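# Place every flower stem-down in the vase

## Task

Get each flower into the vase with its stem pointing downward, keeping the vase upright and no stem visibly bent; afterwards open the grippers and pull them away from the flowers and vase.

## Robot and tools

Robot: two arms, left_arm and right_arm, each ending in a two-finger parallel gripper with its own wrist camera. In the scene frame the origin sits at table-top height midway between the nominal bases, +z is up, +x points out over the table, and left_arm is on the +y side (arm names do not match image left/right). Calibrated bases: left_arm at (-0.029, +0.243, 0) m, right_arm at (-0.040, -0.296, 0) m, both nearly unrotated. A camera stand stands behind the arms.

Frames: every hand pose, velocity, Hand target and wrist-camera pose is in that arm's own base frame. Fixed cameras (cam_high, cam_low) and the table use the scene frame. Pose offsets run along the arm's base axes, and rotations pivot about the Hand target's position. The gripper's fingers point along its +z, and they open and close along its y. end_effector_position marks the spot between the pads, roughly 1 cm short of the fingertips.

execute_actions(actions, cameras): actions is a list of actions; each action is a table of at most 15 rows, one row per 1/30 s step, and a short table repeats its final row until 15 steps. Each row is a single list of 14 numbers, all within [-1, 1]: dx, dy, dz, rx, ry, rz, opening for left_arm, followed by those seven for right_arm. The six pose numbers are an offset (not a pose) from that arm's Hand target as it was when the action began; every row counts from that same start, and the next action starts from the new Hand target, so repeating an offset adds motion. Scale: 1.0 equals 0.6 m for dx/dy/dz or 180 degrees; rx, ry, rz form one rotation vector. Opening is absolute: +1 fully open (0.094 m), -1 shut. To leave an arm alone, send six zeros plus its current opening (a 0 opening is a real command). cameras lists names, ["all"], or []; images come back only when asked or when actions is empty.

move(target, speed, blend, opening_speed, grip_force, blocking, cameras): target is one 14-number row or a list of up to 15 rows, same layout and scale as above; every row is an offset from the Hand targets at the move's start, not from the previous row. The gripper follows a straight path, turning the short way. speed is top path speed in m/s, 0.002 to 2.9 (default 0.25); rotation is capped at twice that in rad/s; one value or one per target. blend, in m, rounds corners between list targets (0 stops at each). opening_speed (0.2 or more, scale units per second) ramps the fingers; use it to close gently on stems. grip_force sets per-pad force in newtons, 10 to 50, one value or one per arm; it persists, and low values close slowly. blocking=false returns after about 0.5 s while motion continues. A move is capped at 10 s. The result adds a move: line with the ending (done, off_target, moving, held, fault) and limits (paced = pose clipped, held = steps withheld). Paths do not avoid obstacles or the other arm; avoid paths passing near an arm's own base, which can whip the elbow.

wait(seconds): 0 to 3600, sends nothing new; a running move continues. stop(): brakes a running move. zoom_image(camera, region): camera is cam_high, cam_low, cam_left_wrist or cam_right_wrist; region [x0, y0, x1, y1] in pixels of that camera's newest full image, at most 504 by 504. finished_scene(scene): pass the current scene number once the flowers are placed and stay so without the robot.

Results: end_effector_position (m) and end_effector_quat_wxyz in the base frame; Hand target (last commanded pose after clipping, the base for next offsets); Tool commands; grip_measured (opening on the -1..+1 scale, may read a few mm wide when empty); Joint positions (last number is opening in metres); Joint velocities; joint torques; motor temperatures. Joint ranges (rad): waist -2.618..3.054, shoulder 0..3.142, elbow 0..3.142 (straight 2.901), wrist pitch and yaw -1.571..1.571, wrist roll -2.094..2.094.

Cautions: commanded orientation is limited to 40 degrees from the measured one per step. Grippers often stop short or sag at long reach; check position and tilt after each motion and send the remaining offset. A blocked arm keeps pushing until commanded back past its gripper. Close slowly and softly on flower stems so they do not crush or bend; open well above grip_measured to release. Do not knock the vase over or let it, or anything, fall; a glass vase dropping even a few cm, or any object leaving the table, fails the task. Avoid fast contacts, hard presses, releasing moving objects, arms touching each other, and strain on the wrist camera cables. Motors heat when holding loads or stretched: MOTOR HOT appears at 75 °C, at 90 °C that arm folds and idles, at 100 °C it collapses. Loose objects may occasionally be nudged by outside pushes.

Each tool is called after ">>>" by a JSON object that holds its "fn" and its "kwargs", one argument or row to a line.

## Session

>>> {"fn": "execute_actions", "kwargs": {
  "actions": []
}}

Scene clock: 0.00 s.
left_arm: end_effector_position=(+0.3920, +0.0347, +0.0667) grip_measured=+1.000 end_effector_quat_wxyz=(+0.506, -0.084, +0.856, +0.065) | right_arm: end_effector_position=(+0.3836, +0.0132, +0.0712) grip_measured=+1.000 end_effector_quat_wxyz=(+0.557, -0.015, +0.830, -0.013)
Joint positions: left_arm=[0.003 1.548 0.448 0.588 -0.195 -0.079 0.094] | right_arm=[0.063 1.564 0.325 0.849 0.064 -0.015 0.094]
Joint velocities: within noise
Joint torques (N m): no reading
Motor temperatures (°C): left_arm=[24 23 25 23 23 23 21] | right_arm=[22 22 26 26 22 22 24]
Heat: left arm: 25 °C; right arm: 26 °C.
Hand target: left_arm +0.3933, +0.0346, +0.0692; +0.508, -0.084, +0.855, +0.064 | right_arm +0.3869, +0.0133, +0.0782; +0.566, -0.014, +0.824, -0.013
Tool commands: left_gripper/opening=+1.0 right_gripper/opening=+1.0
camera_calibration:
cam_left_wrist: T_world_to_cam=[[0.16285, -0.98625, -0.02824, -0.03409], [-0.8576, -0.12734, -0.4983, 0.41604], [0.48786, 0.10537, -0.86654, -0.01791]] pos_world=[0.37109, 0.02125, 0.19084]
cam_right_wrist: T_world_to_cam=[[-0.03661, -0.99916, 0.01833, 0.02122], [-0.818, 0.01942, -0.57489, 0.39754], [0.57405, -0.03604, -0.81802, -0.0454]] pos_world=[0.35203, 0.01185, 0.19102]

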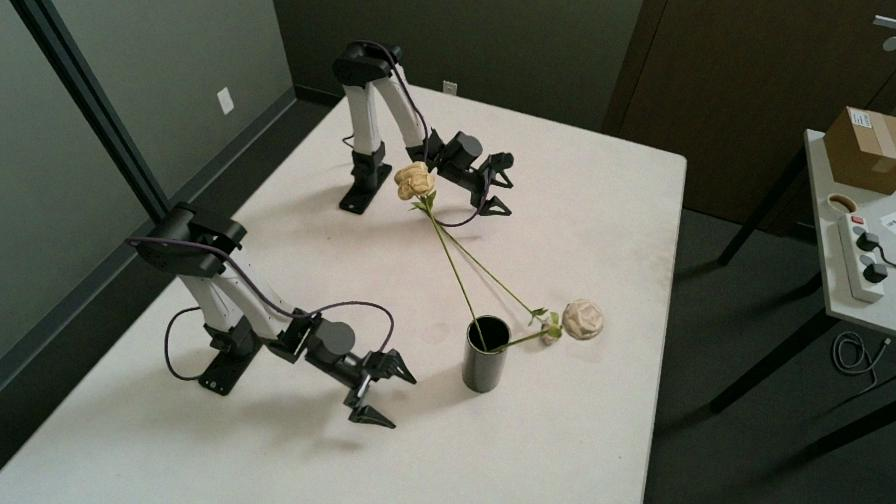

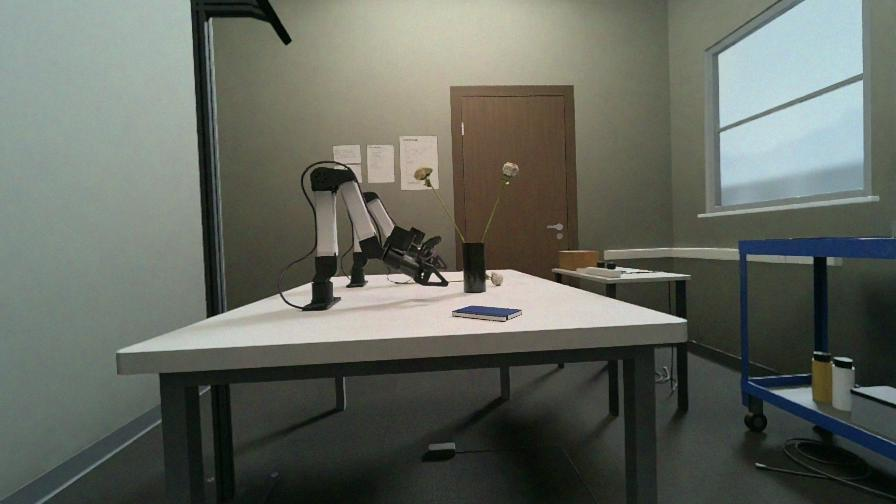

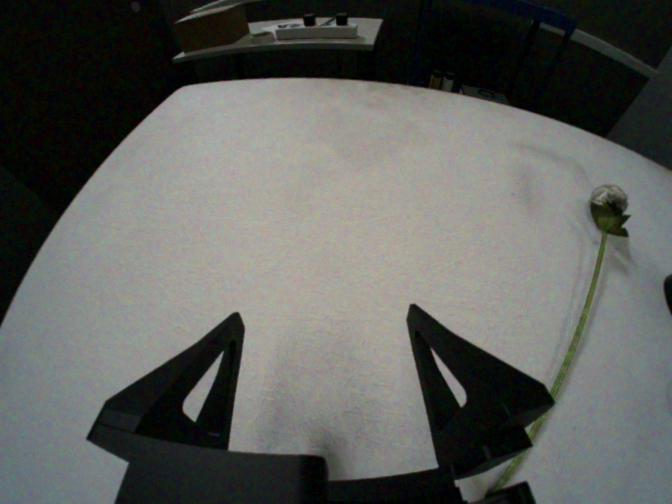

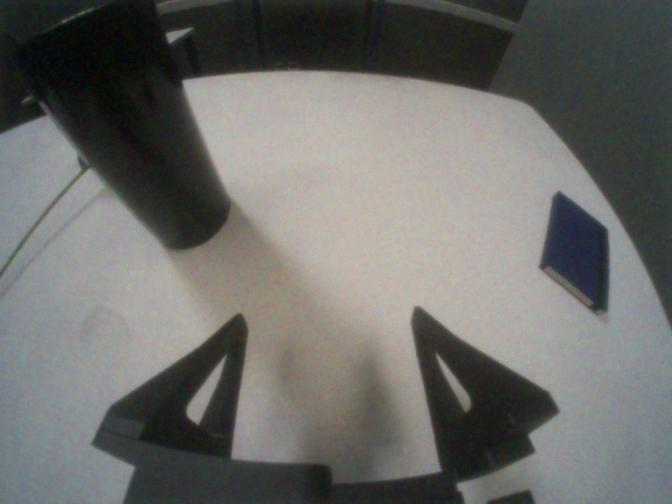

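>>> {"fn": "zoom_image", "kwargs": {
  "camera": "cam_high",
  "region": [380, 140, 640, 400]
}}

>>> {"fn": "zoom_image", "kwargs": {
  "camera": "cam_low",
  "region": [370, 140, 550, 310]
}}

Scaled by 1.938 from the camera's image (finer frame: 1280x720).

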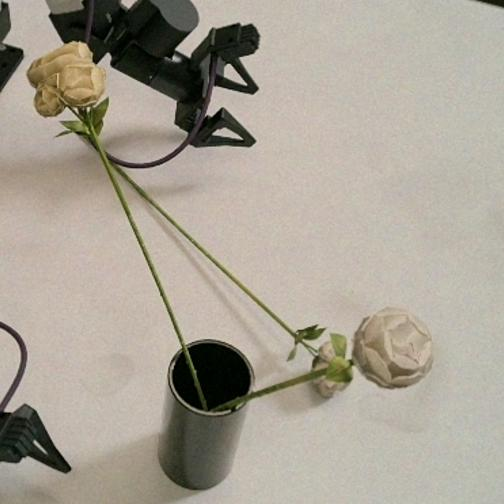

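Scaled by 2.800 from the camera's image (finer frame: 1280x720).

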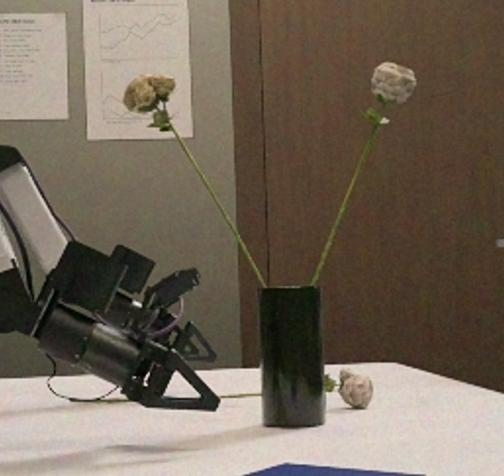

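>>> {"fn": "move", "kwargs": {
  "target": [-0.012,-0.339,0.135,0.0476,0.3458,-0.2063,0.2,0,0,0,0,0,0,1],
  "cameras": ["cam_high","cam_left_wrist"]
}}

Scene clock: 32.70 s.
left_arm: end_effector_position=(+0.3849, -0.1639, +0.1497) grip_measured=+0.202 end_effector_quat_wxyz=(+0.014, +0.252, +0.968, +0.006) | right_arm: end_effector_position=(+0.3836, +0.0132, +0.0712) grip_measured=+1.000 end_effector_quat_wxyz=(+0.557, -0.015, +0.830, -0.013)
Joint positions: left_arm=[-0.409 2.167 2.19 -1.567 -0.015 0.101 0.056] | right_arm=[0.063 1.564 0.325 0.849 0.064 -0.015 0.094]
Joint torques (N m): left_arm=[-0.16 -10.07 8.83 0.26 0.13 0.17] | right_arm=[0.59 -5.18 5.9 2.08 0.04 0.09]
Heat: left arm: 29 °C; right arm: 30 °C.
Hand target: left_arm +0.3860, -0.1687, +0.1501; +0.000, +0.259, +0.966, +0.000 | right_arm +0.3869, +0.0133, +0.0782; +0.566, -0.014, +0.824, -0.013
Off the commanded pose: left_arm 0.005 m, 2 deg | right_arm 0.008 m, 1 deg.
joint sent to its limit (left arm) — joint 4 (wrist pitch), lower limit. The joint targets still meet the commanded pose.
move: done
cam_left_wrist: T_world_to_cam=[[-0.51074, -0.85947, 0.02159, 0.04618], [-0.7395, 0.45198, 0.49886, 0.32627], [-0.43851, 0.23882, -0.86642, 0.45678]] pos_world=[0.46517, -0.21687, 0.232]

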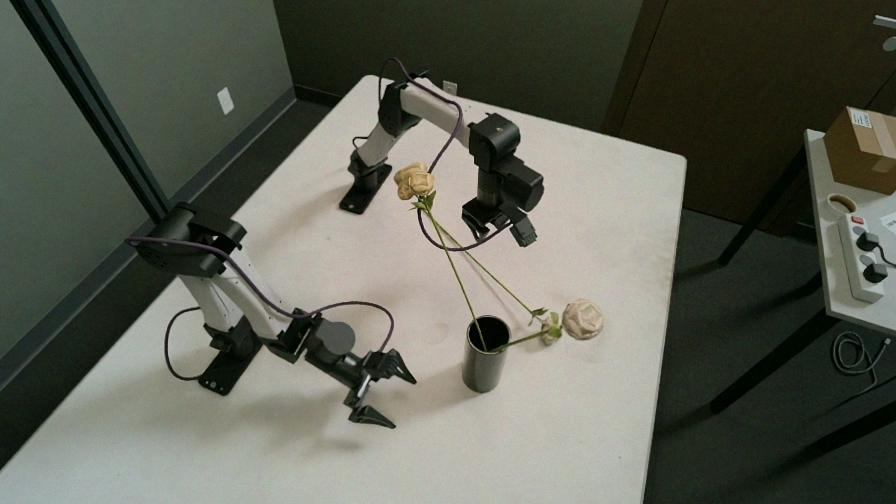

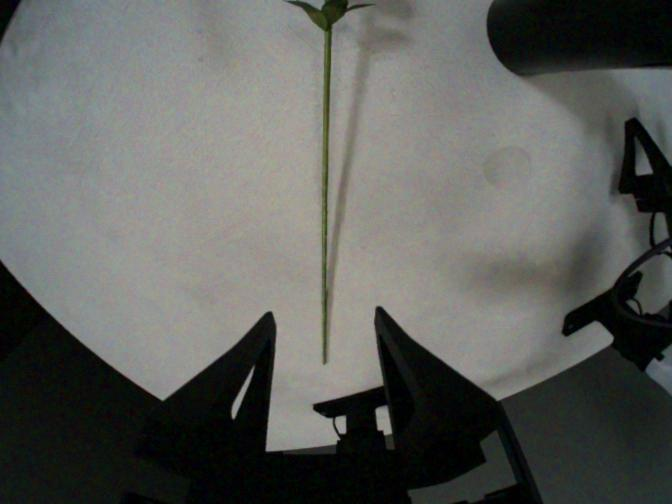

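>>> {"fn": "move", "kwargs": {
  "target": [
    [-0.047,0.04,-0.16,0,0,0,0.2,0,0,0,0,0,0,1],
    [-0.047,0.04,-0.218,0,0,0,0.2,0,0,0,0,0,0,1]
  ],
  "blend": 0.01,
  "speed": [0.25,0.06],
  "cameras": ["cam_low","cam_left_wrist"]
}}

Scene clock: 42.43 s.
left_arm: end_effector_position=(+0.3594, -0.1449, +0.0185) grip_measured=+0.202 end_effector_quat_wxyz=(-0.002, +0.256, +0.967, +0.008) | right_arm: end_effector_position=(+0.3836, +0.0132, +0.0712) grip_measured=+1.000 end_effector_quat_wxyz=(+0.557, -0.015, +0.830, -0.013)
Joint positions: left_arm=[-0.39 2.082 1.53 -1.026 -0.015 0.129 0.056] | right_arm=[0.063 1.564 0.325 0.849 0.064 -0.015 0.094]
Joint torques (N m): left_arm=[0.72 -11.99 4.92 0.38 0.13 0.18] | right_arm=[0.62 -5.12 6.02 2.11 0.04 0.07]
Motor temperatures (°C): left_arm=[24 28 30 26 23 23 21] | right_arm=[22 24 28 31 22 22 24]
Heat: left arm: 30 °C; right arm: 31 °C.
Hand target: left_arm +0.3578, -0.1448, +0.0193; +0.000, +0.259, +0.966, +0.000 | right_arm +0.3869, +0.0133, +0.0782; +0.566, -0.014, +0.824, -0.013
Off the commanded pose: left_arm 0.002 m, 1 deg | right_arm 0.008 m, 1 deg.
move: done
cam_left_wrist: T_world_to_cam=[[-0.51721, -0.85545, 0.02638, 0.05519], [-0.71982, 0.45147, 0.52729, 0.35663], [-0.46298, 0.25373, -0.84927, 0.33806]] pos_world=[0.44177, -0.19957, 0.0976]

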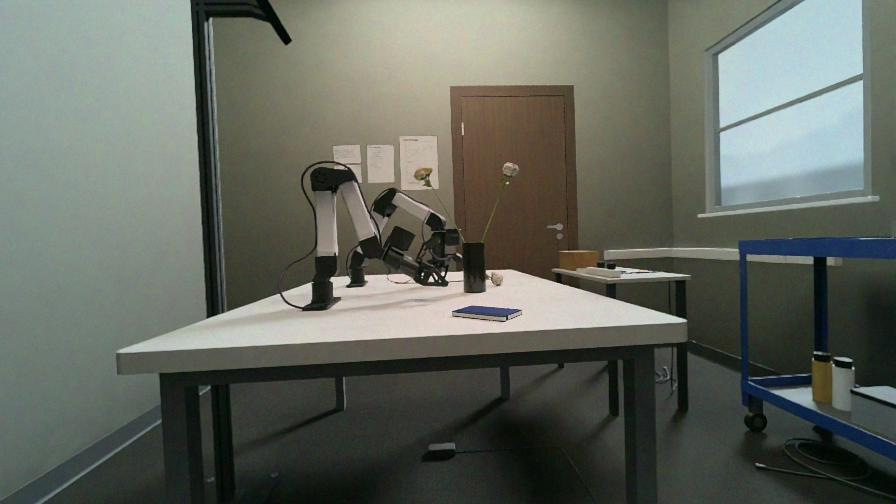

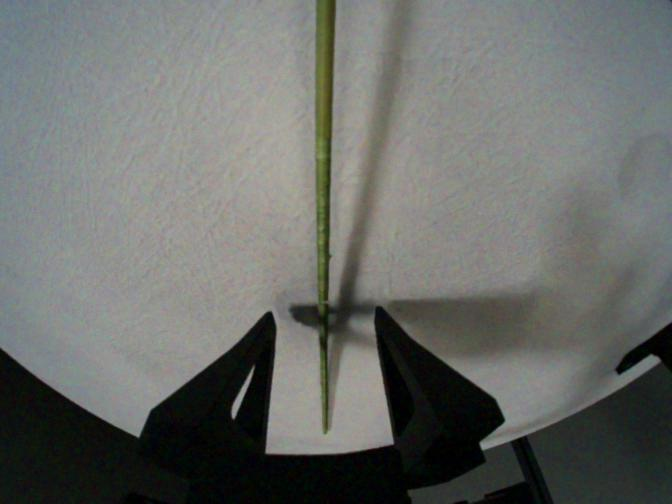

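>>> {"fn": "move", "kwargs": {
  "target": [0,0,0,0,0,0,-1,0,0,0,0,0,0,1],
  "grip_force": 30,
  "cameras": ["cam_left_wrist"]
}}

Scene clock: 48.40 s.
left_arm: end_effector_position=(+0.3595, -0.1449, +0.0185) grip_measured=-0.894 end_effector_quat_wxyz=(-0.002, +0.257, +0.966, +0.008) | right_arm: end_effector_position=(+0.3836, +0.0132, +0.0712) grip_measured=+1.000 end_effector_quat_wxyz=(+0.557, -0.015, +0.830, -0.013)
Joint positions: left_arm=[-0.39 2.082 1.53 -1.026 -0.015 0.131 0.005] | right_arm=[0.063 1.564 0.325 0.849 0.064 -0.015 0.094]
Joint torques (N m): left_arm=[0.72 -12 4.9 0.4 0.13 0.16] | right_arm=[0.57 -5.24 5.96 2.09 0.04 0.07]
Heat: left arm: 30 °C; right arm: 31 °C.
Hand target: left_arm +0.3578, -0.1447, +0.0193; +0.000, +0.259, +0.966, +0.000 | right_arm +0.3869, +0.0133, +0.0782; +0.566, -0.014, +0.824, -0.013
Off the commanded pose: left_arm 0.002 m, 1 deg | right_arm 0.008 m, 1 deg.
grip_force (N): 30, 30
move: done
cam_left_wrist: T_world_to_cam=[[-0.51879, -0.8545, 0.0264, 0.05585], [-0.71914, 0.45289, 0.527, 0.35661], [-0.46228, 0.25442, -0.84945, 0.33799]] pos_world=[0.44168, -0.19977, 0.0977]

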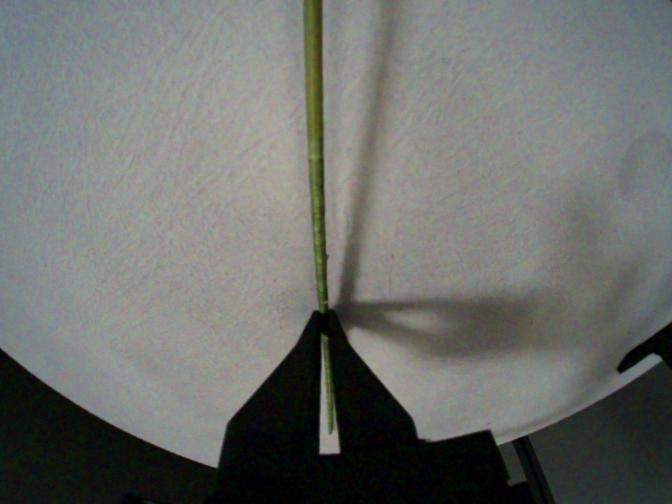

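>>> {"fn": "move", "kwargs": {
  "target": [
    [0,0,0.25,0,0,0,-1,0,0,0,0,0,0,1],
    [-0.05,0.03,0.685,-0.25,-0.433,0,-1,0,0,0,0,0,0,1]
  ],
  "blend": 0.05,
  "speed": 0.3,
  "cameras": ["cam_high","cam_low","cam_left_wrist"]
}}

Scene clock: 57.67 s.
left_arm: end_effector_position=(+0.3290, -0.1266, +0.4328) grip_measured=-0.896 end_effector_quat_wxyz=(+0.684, +0.184, +0.684, -0.176) | right_arm: end_effector_position=(+0.3836, +0.0132, +0.0712) grip_measured=+1.000 end_effector_quat_wxyz=(+0.557, -0.015, +0.830, -0.013)
Joint positions: left_arm=[-0.227 0.994 1.156 -0.165 0.287 0.012 0.005] | right_arm=[0.063 1.564 0.325 0.849 0.064 -0.015 0.094]
Joint torques (N m): left_arm=[0.79 -2.62 6.05 1.92 0.14 -0.06] | right_arm=[0.59 -5.01 6.16 2.1 0.07 0.07]
Heat: left arm: 31 °C; right arm: 32 °C.
Hand target: left_arm +0.3278, -0.1266, +0.4303; +0.683, +0.183, +0.683, -0.182 | right_arm +0.3869, +0.0133, +0.0782; +0.566, -0.014, +0.824, -0.013
Off the commanded pose: left_arm 0.003 m, 1 deg | right_arm 0.008 m, 1 deg.
grip_force (N): 30, 30
move: done
cam_left_wrist: T_world_to_cam=[[-0.52624, -0.84958, -0.03586, 0.07476], [-0.42913, 0.30174, -0.85135, 0.5901], [0.73411, -0.43263, -0.52337, 0.04945]] pos_world=[0.25627, -0.09315, 0.53094]

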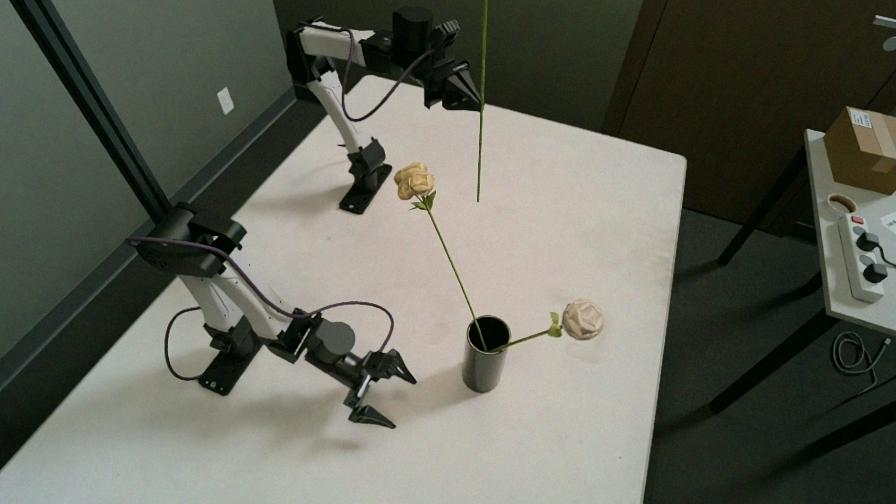

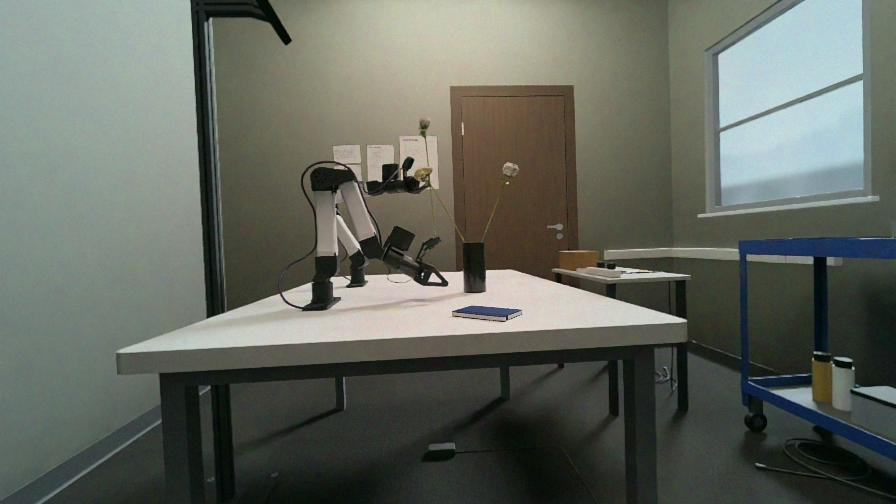

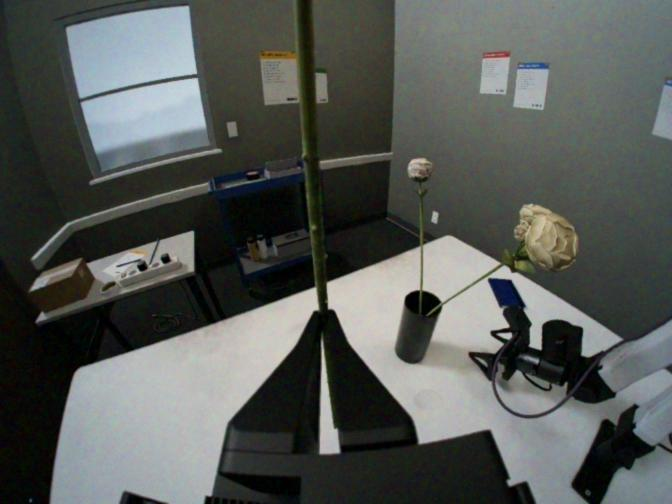

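>>> {"fn": "move", "kwargs": {
  "target": [0.205,-0.481,0.058,0,0,-0.25,-1,0,0,0,0,0,0,1],
  "speed": 0.22,
  "cameras": ["cam_high","cam_low","cam_left_wrist"]
}}

Scene clock: 67.43 s.
left_arm: end_effector_position=(+0.4518, -0.4129, +0.4670) grip_measured=-0.896 end_effector_quat_wxyz=(+0.567, +0.420, +0.564, -0.429) | right_arm: end_effector_position=(+0.3836, +0.0132, +0.0712) grip_measured=+1.000 end_effector_quat_wxyz=(+0.557, -0.015, +0.830, -0.013)
Joint positions: left_arm=[-0.548 2.359 2.83 -0.458 0.741 -0.017 0.005] | right_arm=[0.063 1.564 0.325 0.849 0.064 -0.015 0.094]
Joint torques (N m): left_arm=[0.06 -11.36 8.94 1.61 0.15 0.17] | right_arm=[0.58 -5.09 6.17 2.1 0.08 0.07]
Heat: left arm: 31 °C; right arm: 32 °C.
Hand target: left_arm +0.4507, -0.4154, +0.4651; +0.561, +0.430, +0.561, -0.430 | right_arm +0.3869, +0.0133, +0.0782; +0.566, -0.014, +0.824, -0.013
Off the commanded pose: left_arm 0.003 m, 1 deg | right_arm 0.008 m, 1 deg.
grip_force (N): 30, 30
move: done
cam_left_wrist: T_world_to_cam=[[-0.97056, -0.24016, -0.01825, 0.34153], [-0.10772, 0.50061, -0.85895, 0.6988], [0.21542, -0.83169, -0.51174, -0.08252]] pos_world=[0.42452, -0.33643, 0.56423]

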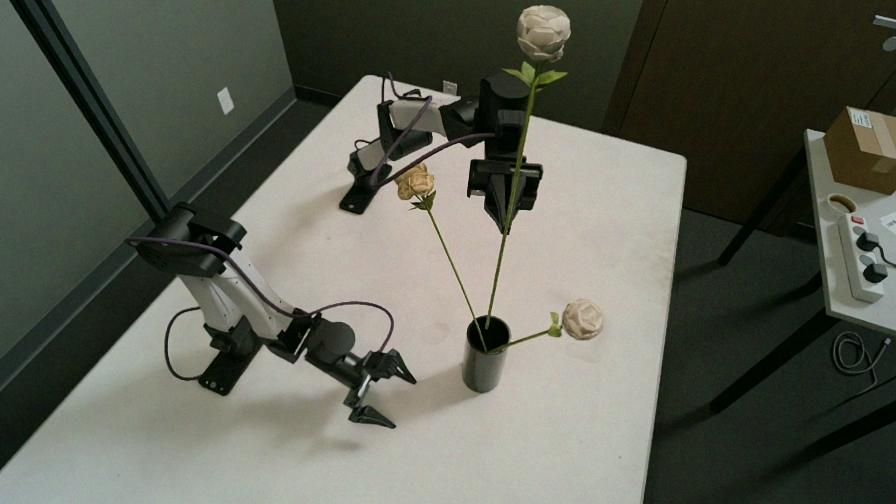

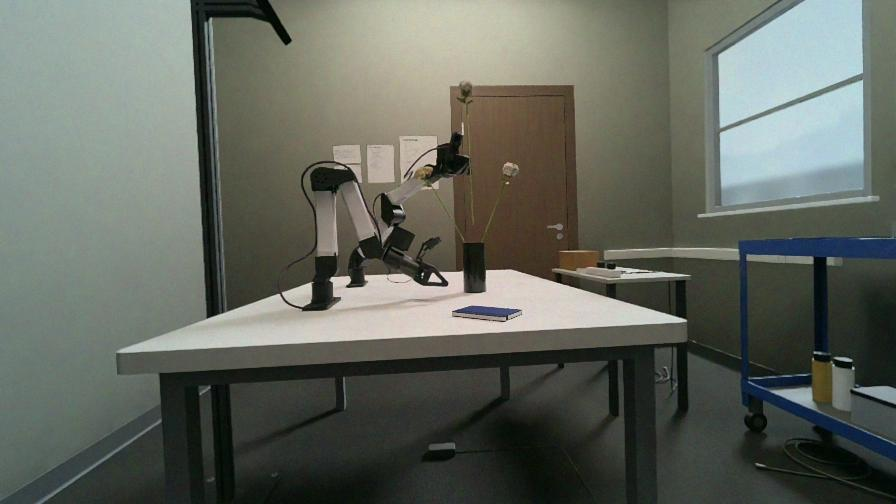

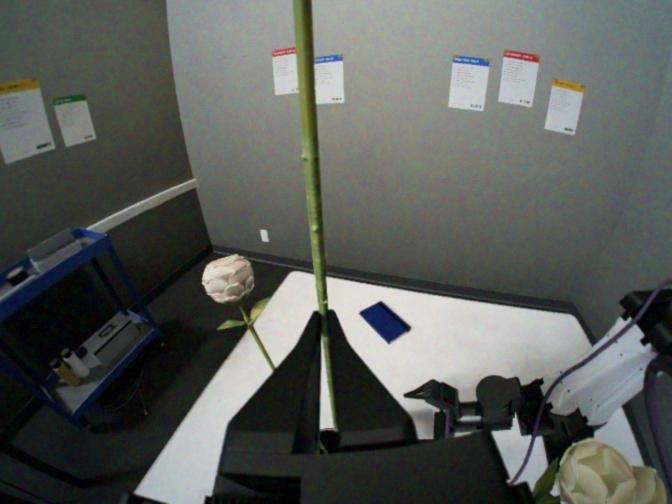

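>>> {"fn": "zoom_image", "kwargs": {
  "camera": "cam_high",
  "region": [440, 220, 580, 360]
}}

>>> {"fn": "zoom_image", "kwargs": {
  "camera": "cam_low",
  "region": [400, 150, 540, 290]
}}

Scaled by 3.600 from the camera's image (finer frame: 1280x720).

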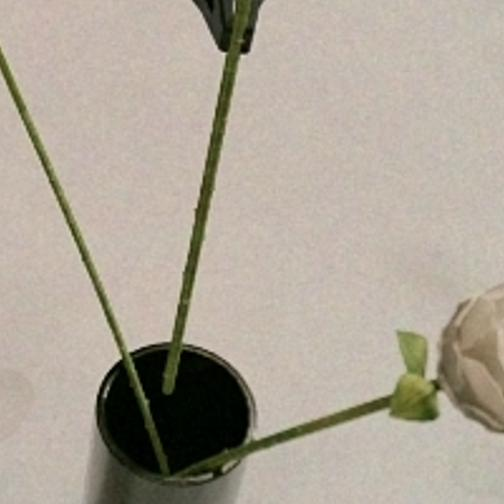

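Scaled by 3.600 from the camera's image (finer frame: 1280x720).

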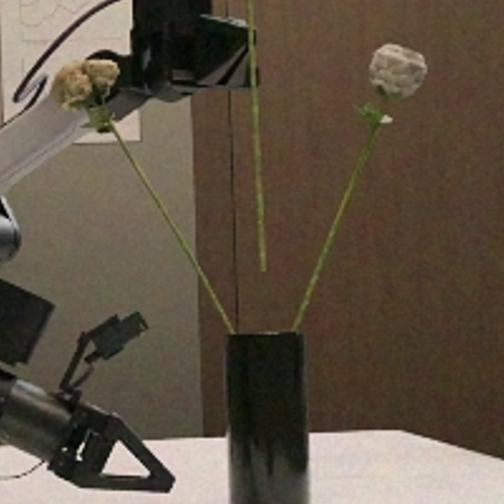

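>>> {"fn": "move", "kwargs": {
  "target": [
    [0,-0.008,0,0.04,0,0,-1,0,0,0,0,0,0,1],
    [0,-0.008,-0.13,0.04,0,0,-1,0,0,0,0,0,0,1]
  ],
  "speed": [0.15,0.1],
  "cameras": ["cam_high","cam_low","cam_left_wrist"]
}}

Scene clock: 81.83 s.
left_arm: end_effector_position=(+0.4587, -0.4271, +0.3682) grip_measured=-0.896 end_effector_quat_wxyz=(+0.521, +0.461, +0.601, -0.393) | right_arm: end_effector_position=(+0.3836, +0.0132, +0.0712) grip_measured=+1.000 end_effector_quat_wxyz=(+0.557, -0.015, +0.830, -0.013)
Joint positions: left_arm=[-0.564 2.214 2.314 -0.301 0.727 0.142 0.005] | right_arm=[0.063 1.564 0.325 0.849 0.064 -0.015 0.094]
Joint torques (N m): left_arm=[0.75 -16.8 6.22 1.85 0.22 0.12] | right_arm=[0.59 -5.12 6.15 2.08 0.1 0.05]
Motor temperatures (°C): left_arm=[24 34 32 30 23 23 21] | right_arm=[22 25 28 33 22 21 24]
Heat: left arm: 34 °C; right arm: 33 °C.
Hand target: left_arm +0.4507, -0.4201, +0.3872; +0.533, +0.465, +0.587, -0.394 | right_arm +0.3869, +0.0133, +0.0782; +0.566, -0.014, +0.824, -0.013
Off the commanded pose: left_arm 0.022 m, 2 deg | right_arm 0.008 m, 1 deg.
elbow stopped short (left arm): the move would have taken joint 3 (elbow) straighter than the controller allows.
grip_force (N): 30, 30
move: off_target (left_arm)
cam_left_wrist: T_world_to_cam=[[-0.97442, -0.22317, -0.02656, 0.35516], [-0.12356, 0.63069, -0.76614, 0.6504], [0.18773, -0.74326, -0.64213, -0.0479]] pos_world=[0.43543, -0.36654, 0.47697]

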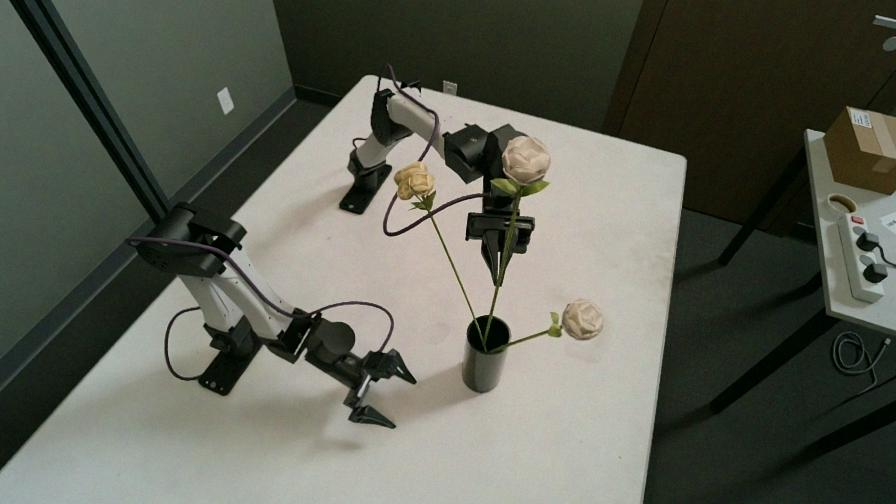

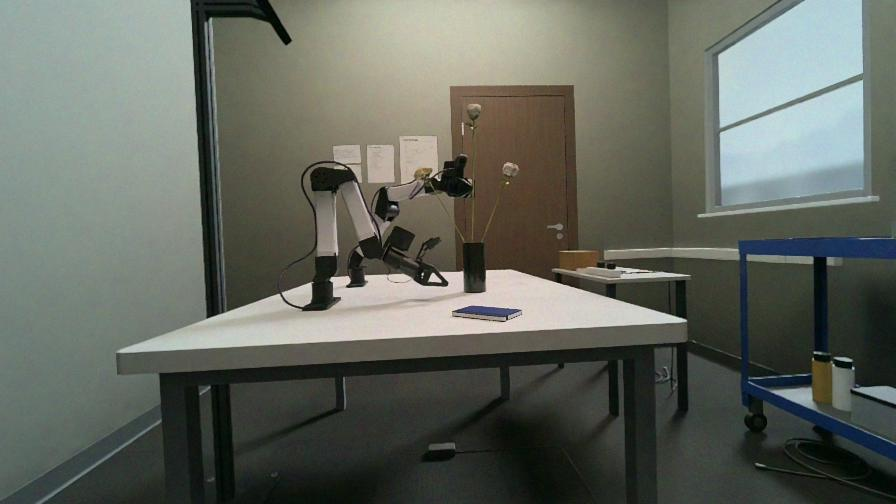

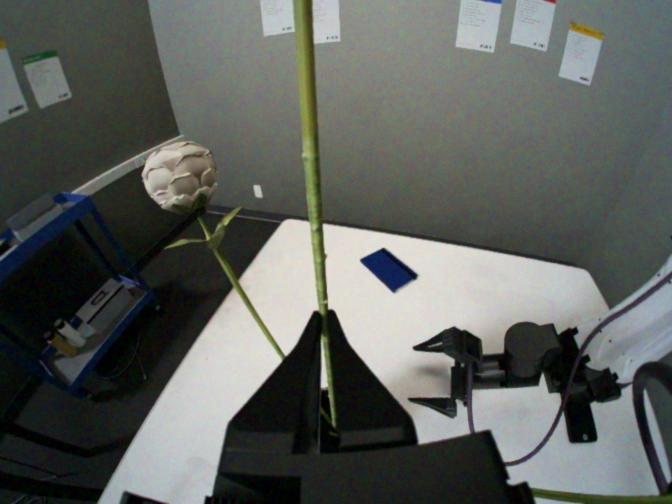

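>>> {"fn": "move", "kwargs": {
  "target": [0.003,0.005,-0.18,0,0,0,-1,0,0,0,0,0,0,1],
  "speed": 0.12,
  "cameras": ["cam_high","cam_low","cam_left_wrist"]
}}

Scene clock: 87.03 s.
left_arm: end_effector_position=(+0.4573, -0.4229, +0.2625) grip_measured=-0.896 end_effector_quat_wxyz=(+0.523, +0.463, +0.599, -0.392) | right_arm: end_effector_position=(+0.3836, +0.0132, +0.0712) grip_measured=+1.000 end_effector_quat_wxyz=(+0.557, -0.015, +0.830, -0.013)
Joint positions: left_arm=[-0.558 2.141 1.769 0.174 0.733 0.149 0.005] | right_arm=[0.063 1.564 0.325 0.849 0.064 -0.015 0.094]
Joint torques (N m): left_arm=[0.88 -16.17 6.74 1.85 0.23 0.04] | right_arm=[0.68 -5.12 6 2.04 0.06 0.06]
Heat: left arm: 38 °C; right arm: 33 °C.
Hand target: left_arm +0.4525, -0.4171, +0.2791; +0.533, +0.465, +0.587, -0.394 | right_arm +0.3869, +0.0133, +0.0782; +0.566, -0.014, +0.824, -0.013
Off the commanded pose: left_arm 0.018 m, 2 deg | right_arm 0.008 m, 1 deg.
grip_force (N): 30, 30
move: off_target (left_arm)
cam_left_wrist: T_world_to_cam=[[-0.97454, -0.22153, -0.03462, 0.3548], [-0.11601, 0.63035, -0.7676, 0.56335], [0.19187, -0.74404, -0.64, -0.11522]] pos_world=[0.43323, -0.36224, 0.37097]

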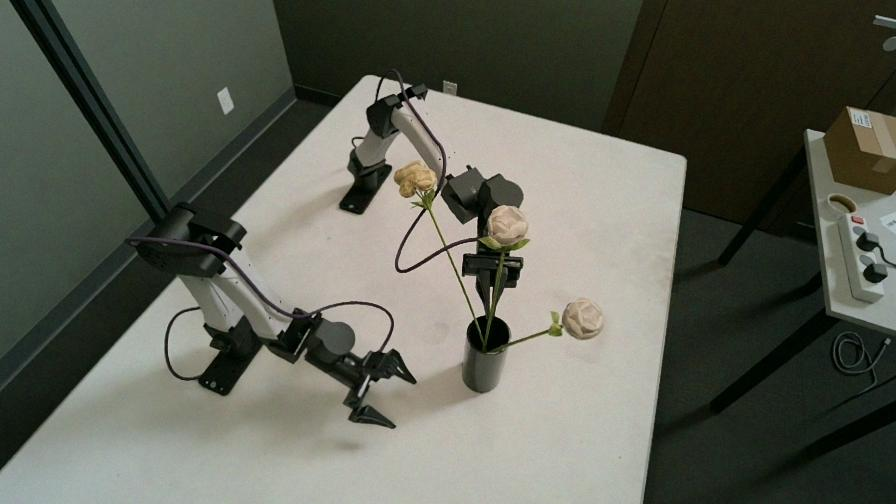

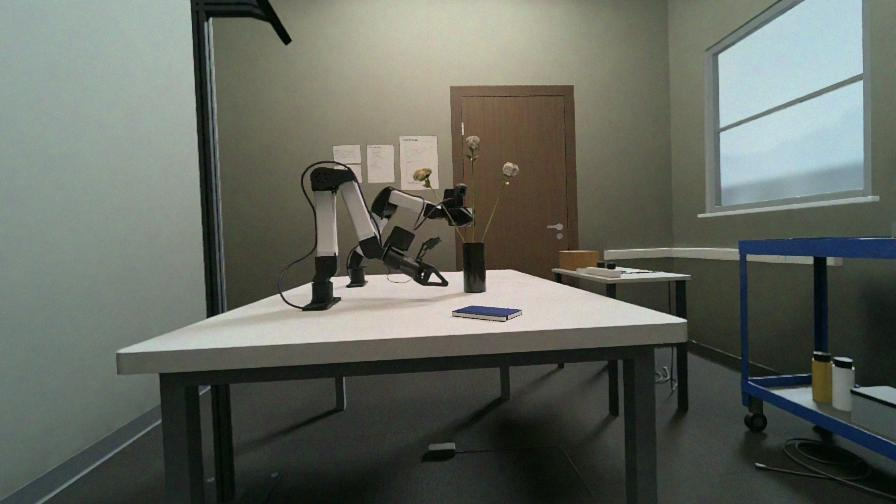

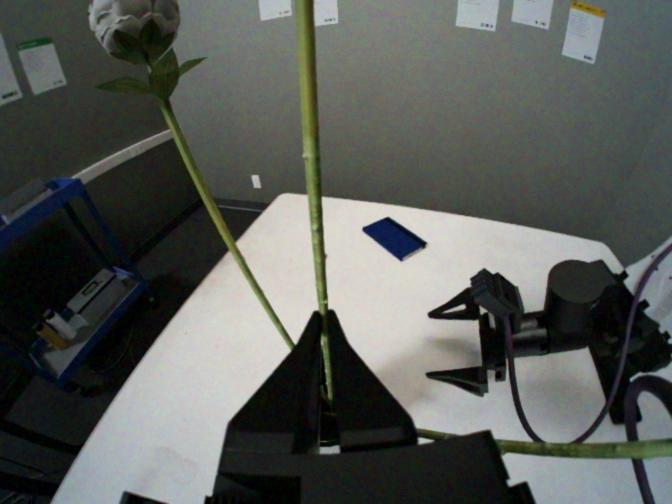

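>>> {"fn": "move", "kwargs": {
  "target": [0.005,-0.007,-0.02,0,0,0,-0.68,0,0,0,0,0,0,1],
  "opening_speed": 0.3,
  "cameras": ["cam_high","cam_left_wrist"]
}}

Scene clock: 91.50 s.
left_arm: end_effector_position=(+0.4582, -0.4234, +0.2675) grip_measured=-0.682 end_effector_quat_wxyz=(+0.535, +0.464, +0.588, -0.390) | right_arm: end_effector_position=(+0.3836, +0.0132, +0.0712) grip_measured=+1.000 end_effector_quat_wxyz=(+0.557, -0.015, +0.830, -0.013)
Joint positions: left_arm=[-0.558 2.141 1.763 0.214 0.733 0.149 0.015] | right_arm=[0.063 1.564 0.325 0.849 0.064 -0.015 0.094]
Joint torques (N m): left_arm=[0.47 -13.91 6.46 1.79 0.17 0.02] | right_arm=[0.62 -5.12 6.08 2.1 0.05 0.08]
Motor temperatures (°C): left_arm=[24 41 32 30 23 23 21] | right_arm=[22 25 29 33 22 21 24]
Heat: left arm: 41 °C; right arm: 33 °C.
Hand target: left_arm +0.4555, -0.4213, +0.2671; +0.533, +0.465, +0.587, -0.394 | right_arm +0.3869, +0.0133, +0.0782; +0.566, -0.014, +0.824, -0.013
Off the commanded pose: left_arm 0.003 m, 0 deg | right_arm 0.008 m, 1 deg.
grip_force (N): 30, 30
move: done
cam_left_wrist: T_world_to_cam=[[-0.97324, -0.22233, -0.05815, 0.36102], [-0.0942, 0.61679, -0.78147, 0.55557], [0.20961, -0.75508, -0.62122, -0.13037]] pos_world=[0.43102, -0.36084, 0.37417]

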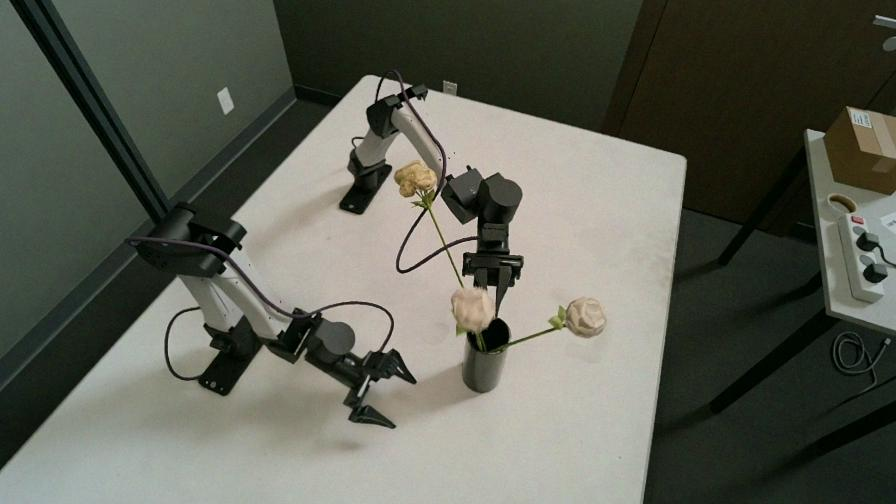

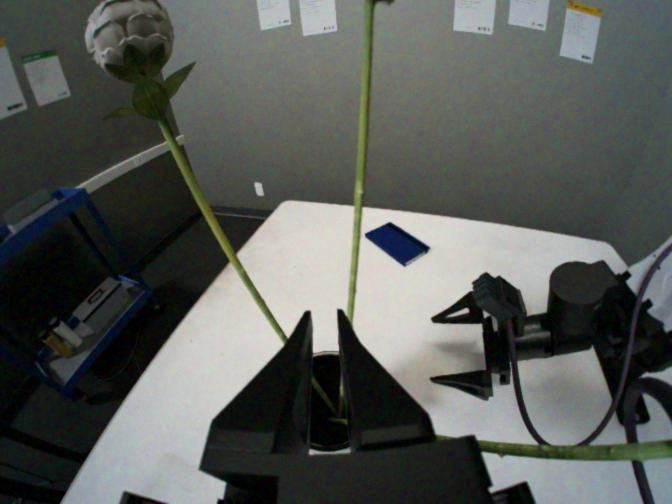

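Flower is free in the vase. Retract.

>>> {"fn": "move", "kwargs": {
  "target": [
    [-0.02,0.12,0.01,0,0,0,-0.68,0,0,0,0,0,0,1],
    [-0.06,0.45,0.03,0,0,0,-0.68,0,0,0,0,0,0,1]
  ],
  "blend": 0.03,
  "speed": [0.12,0.25],
  "cameras": ["cam_high","cam_low"]
}}

Scene clock: 95.87 s.
left_arm: end_effector_position=(+0.4230, -0.1504, +0.2648) grip_measured=-0.682 end_effector_quat_wxyz=(+0.520, +0.450, +0.606, -0.399) | right_arm: end_effector_position=(+0.3836, +0.0132, +0.0712) grip_measured=+1.000 end_effector_quat_wxyz=(+0.557, -0.015, +0.830, -0.013)
Joint positions: left_arm=[0.041 1.741 1.314 -0.113 1.296 0.506 0.015] | right_arm=[0.063 1.564 0.325 0.849 0.064 -0.015 0.094]
Joint torques (N m): left_arm=[0.24 -10.89 10.63 1.29 0.5 0.2] | right_arm=[0.69 -5.03 6.06 2.07 0.09 0.04]
Heat: left arm: 42 °C; right arm: 33 °C.
Hand target: left_arm +0.4196, -0.1513, +0.2851; +0.533, +0.465, +0.587, -0.394 | right_arm +0.3869, +0.0133, +0.0782; +0.566, -0.014, +0.824, -0.013
Off the commanded pose: left_arm 0.021 m, 3 deg | right_arm 0.008 m, 1 deg.
grip_force (N): 30, 30
move: off_target (left_arm)

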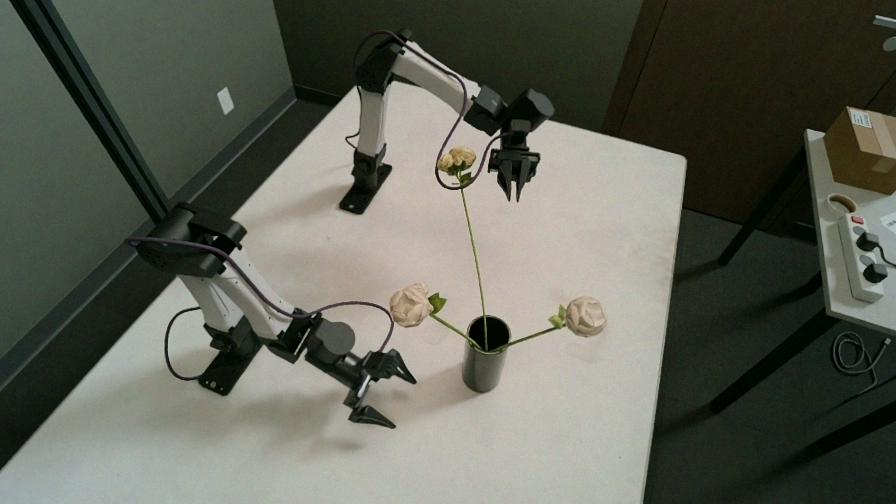

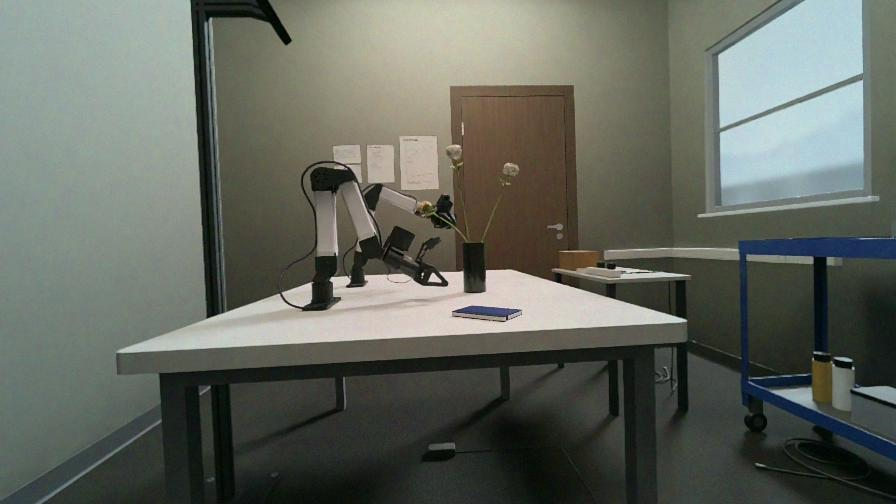

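>>> {"fn": "zoom_image", "kwargs": {
  "camera": "cam_high",
  "region": [400, 100, 560, 260]
}}

>>> {"fn": "zoom_image", "kwargs": {
  "camera": "cam_low",
  "region": [370, 140, 510, 280]
}}

Scaled by 3.150 from the camera's image (finer frame: 1280x720).

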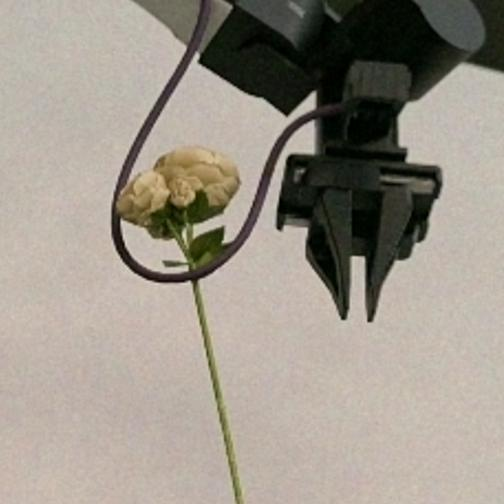

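Scaled by 3.600 from the camera's image (finer frame: 1280x720).

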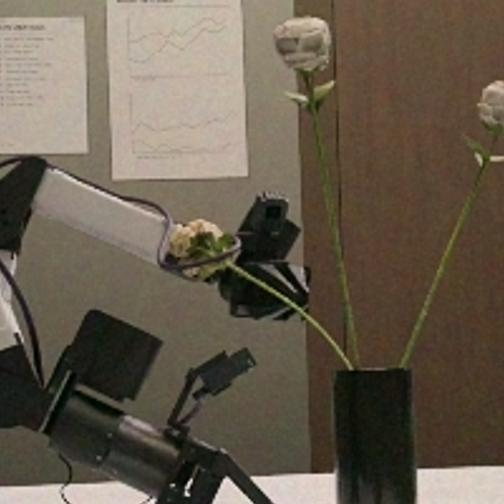

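>>> {"fn": "move", "kwargs": {
  "target": [0.053,-0.375,0.0,0,0,0,-1,0,0,0,0,0,0,1],
  "speed": 0.15,
  "cameras": ["cam_high","cam_low","cam_left_wrist"]
}}

>>> {"fn": "zoom_image", "kwargs": {
  "camera": "cam_high",
  "region": [360, 100, 560, 300]
}}

>>> {"fn": "zoom_image", "kwargs": {
  "camera": "cam_low",
  "region": [370, 140, 510, 280]
}}

Scene clock: 108.20 s.
left_arm: end_effector_position=(+0.4449, -0.3748, +0.2841) grip_measured=-0.988 end_effector_quat_wxyz=(+0.533, +0.470, +0.582, -0.395) | right_arm: end_effector_position=(+0.3836, +0.0132, +0.0712) grip_measured=+1.000 end_effector_quat_wxyz=(+0.557, -0.015, +0.830, -0.013)
Joint positions: left_arm=[-0.477 1.999 1.616 0.205 0.833 0.175 0.001] | right_arm=[0.063 1.564 0.325 0.849 0.064 -0.015 0.094]
Joint torques (N m): left_arm=[0.25 -10.18 10.88 1.56 0 -0.07] | right_arm=[0.47 -5.01 6.17 2.06 0.05 0.08]
Heat: left arm: 39 °C; right arm: 34 °C.
Hand target: left_arm +0.4513, -0.3763, +0.2851; +0.533, +0.465, +0.587, -0.394 | right_arm +0.3869, +0.0133, +0.0782; +0.566, -0.014, +0.824, -0.013
Off the commanded pose: left_arm 0.007 m, 1 deg | right_arm 0.008 m, 1 deg.
grip_force (N): 30, 30
move: done
cam_left_wrist: T_world_to_cam=[[-0.97707, -0.20343, -0.06284, 0.37001], [-0.07809, 0.61695, -0.78312, 0.53061], [0.19808, -0.76026, -0.61869, -0.07808]] pos_world=[0.41843, -0.31144, 0.39047]

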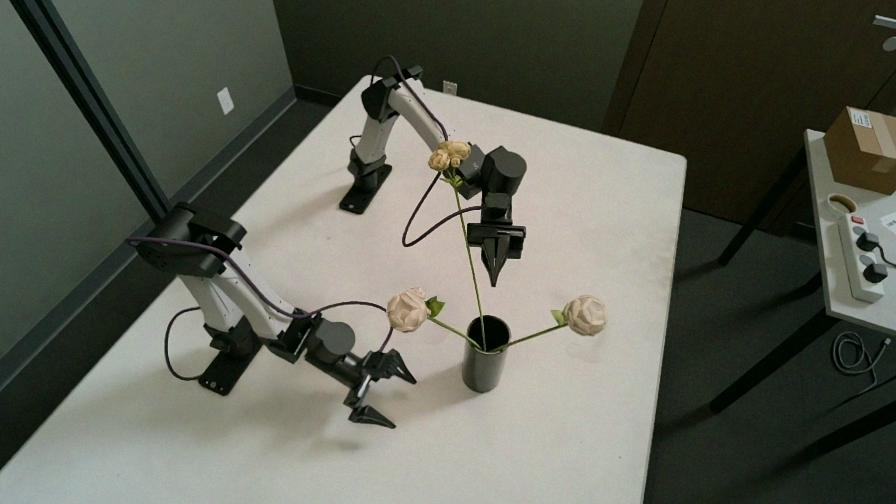

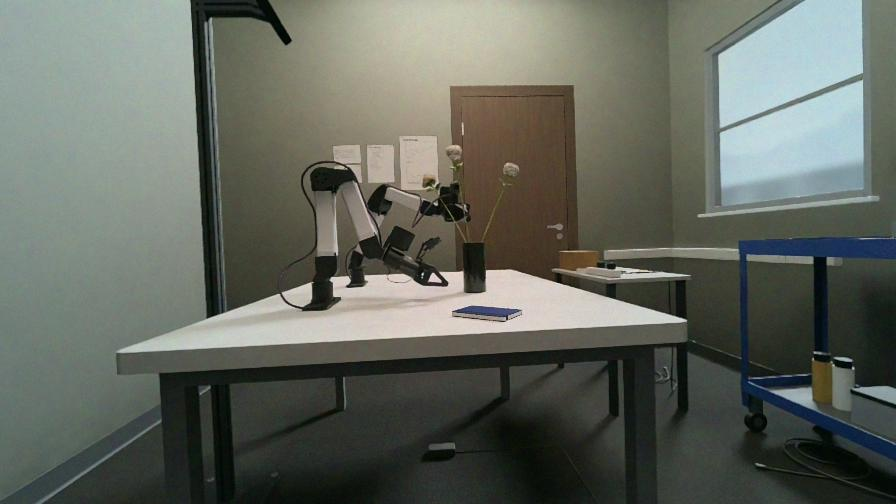

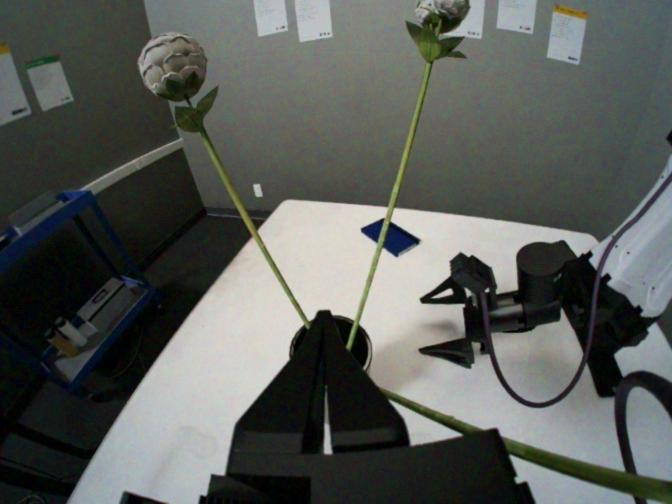

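Scaled by 2.520 from the camera's image (finer frame: 1280x720).

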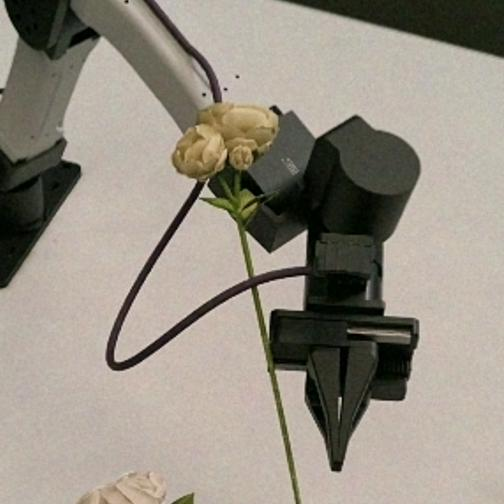

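Scaled by 3.600 from the camera's image (finer frame: 1280x720).

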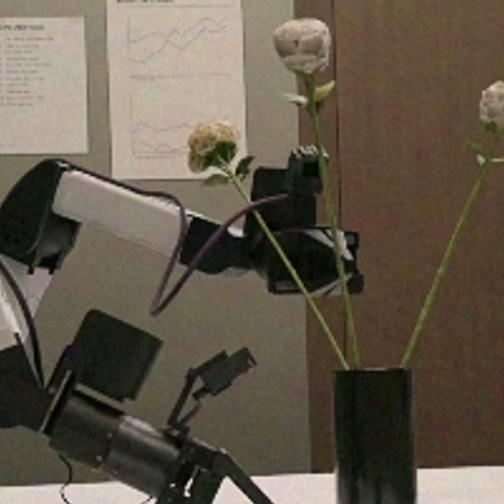

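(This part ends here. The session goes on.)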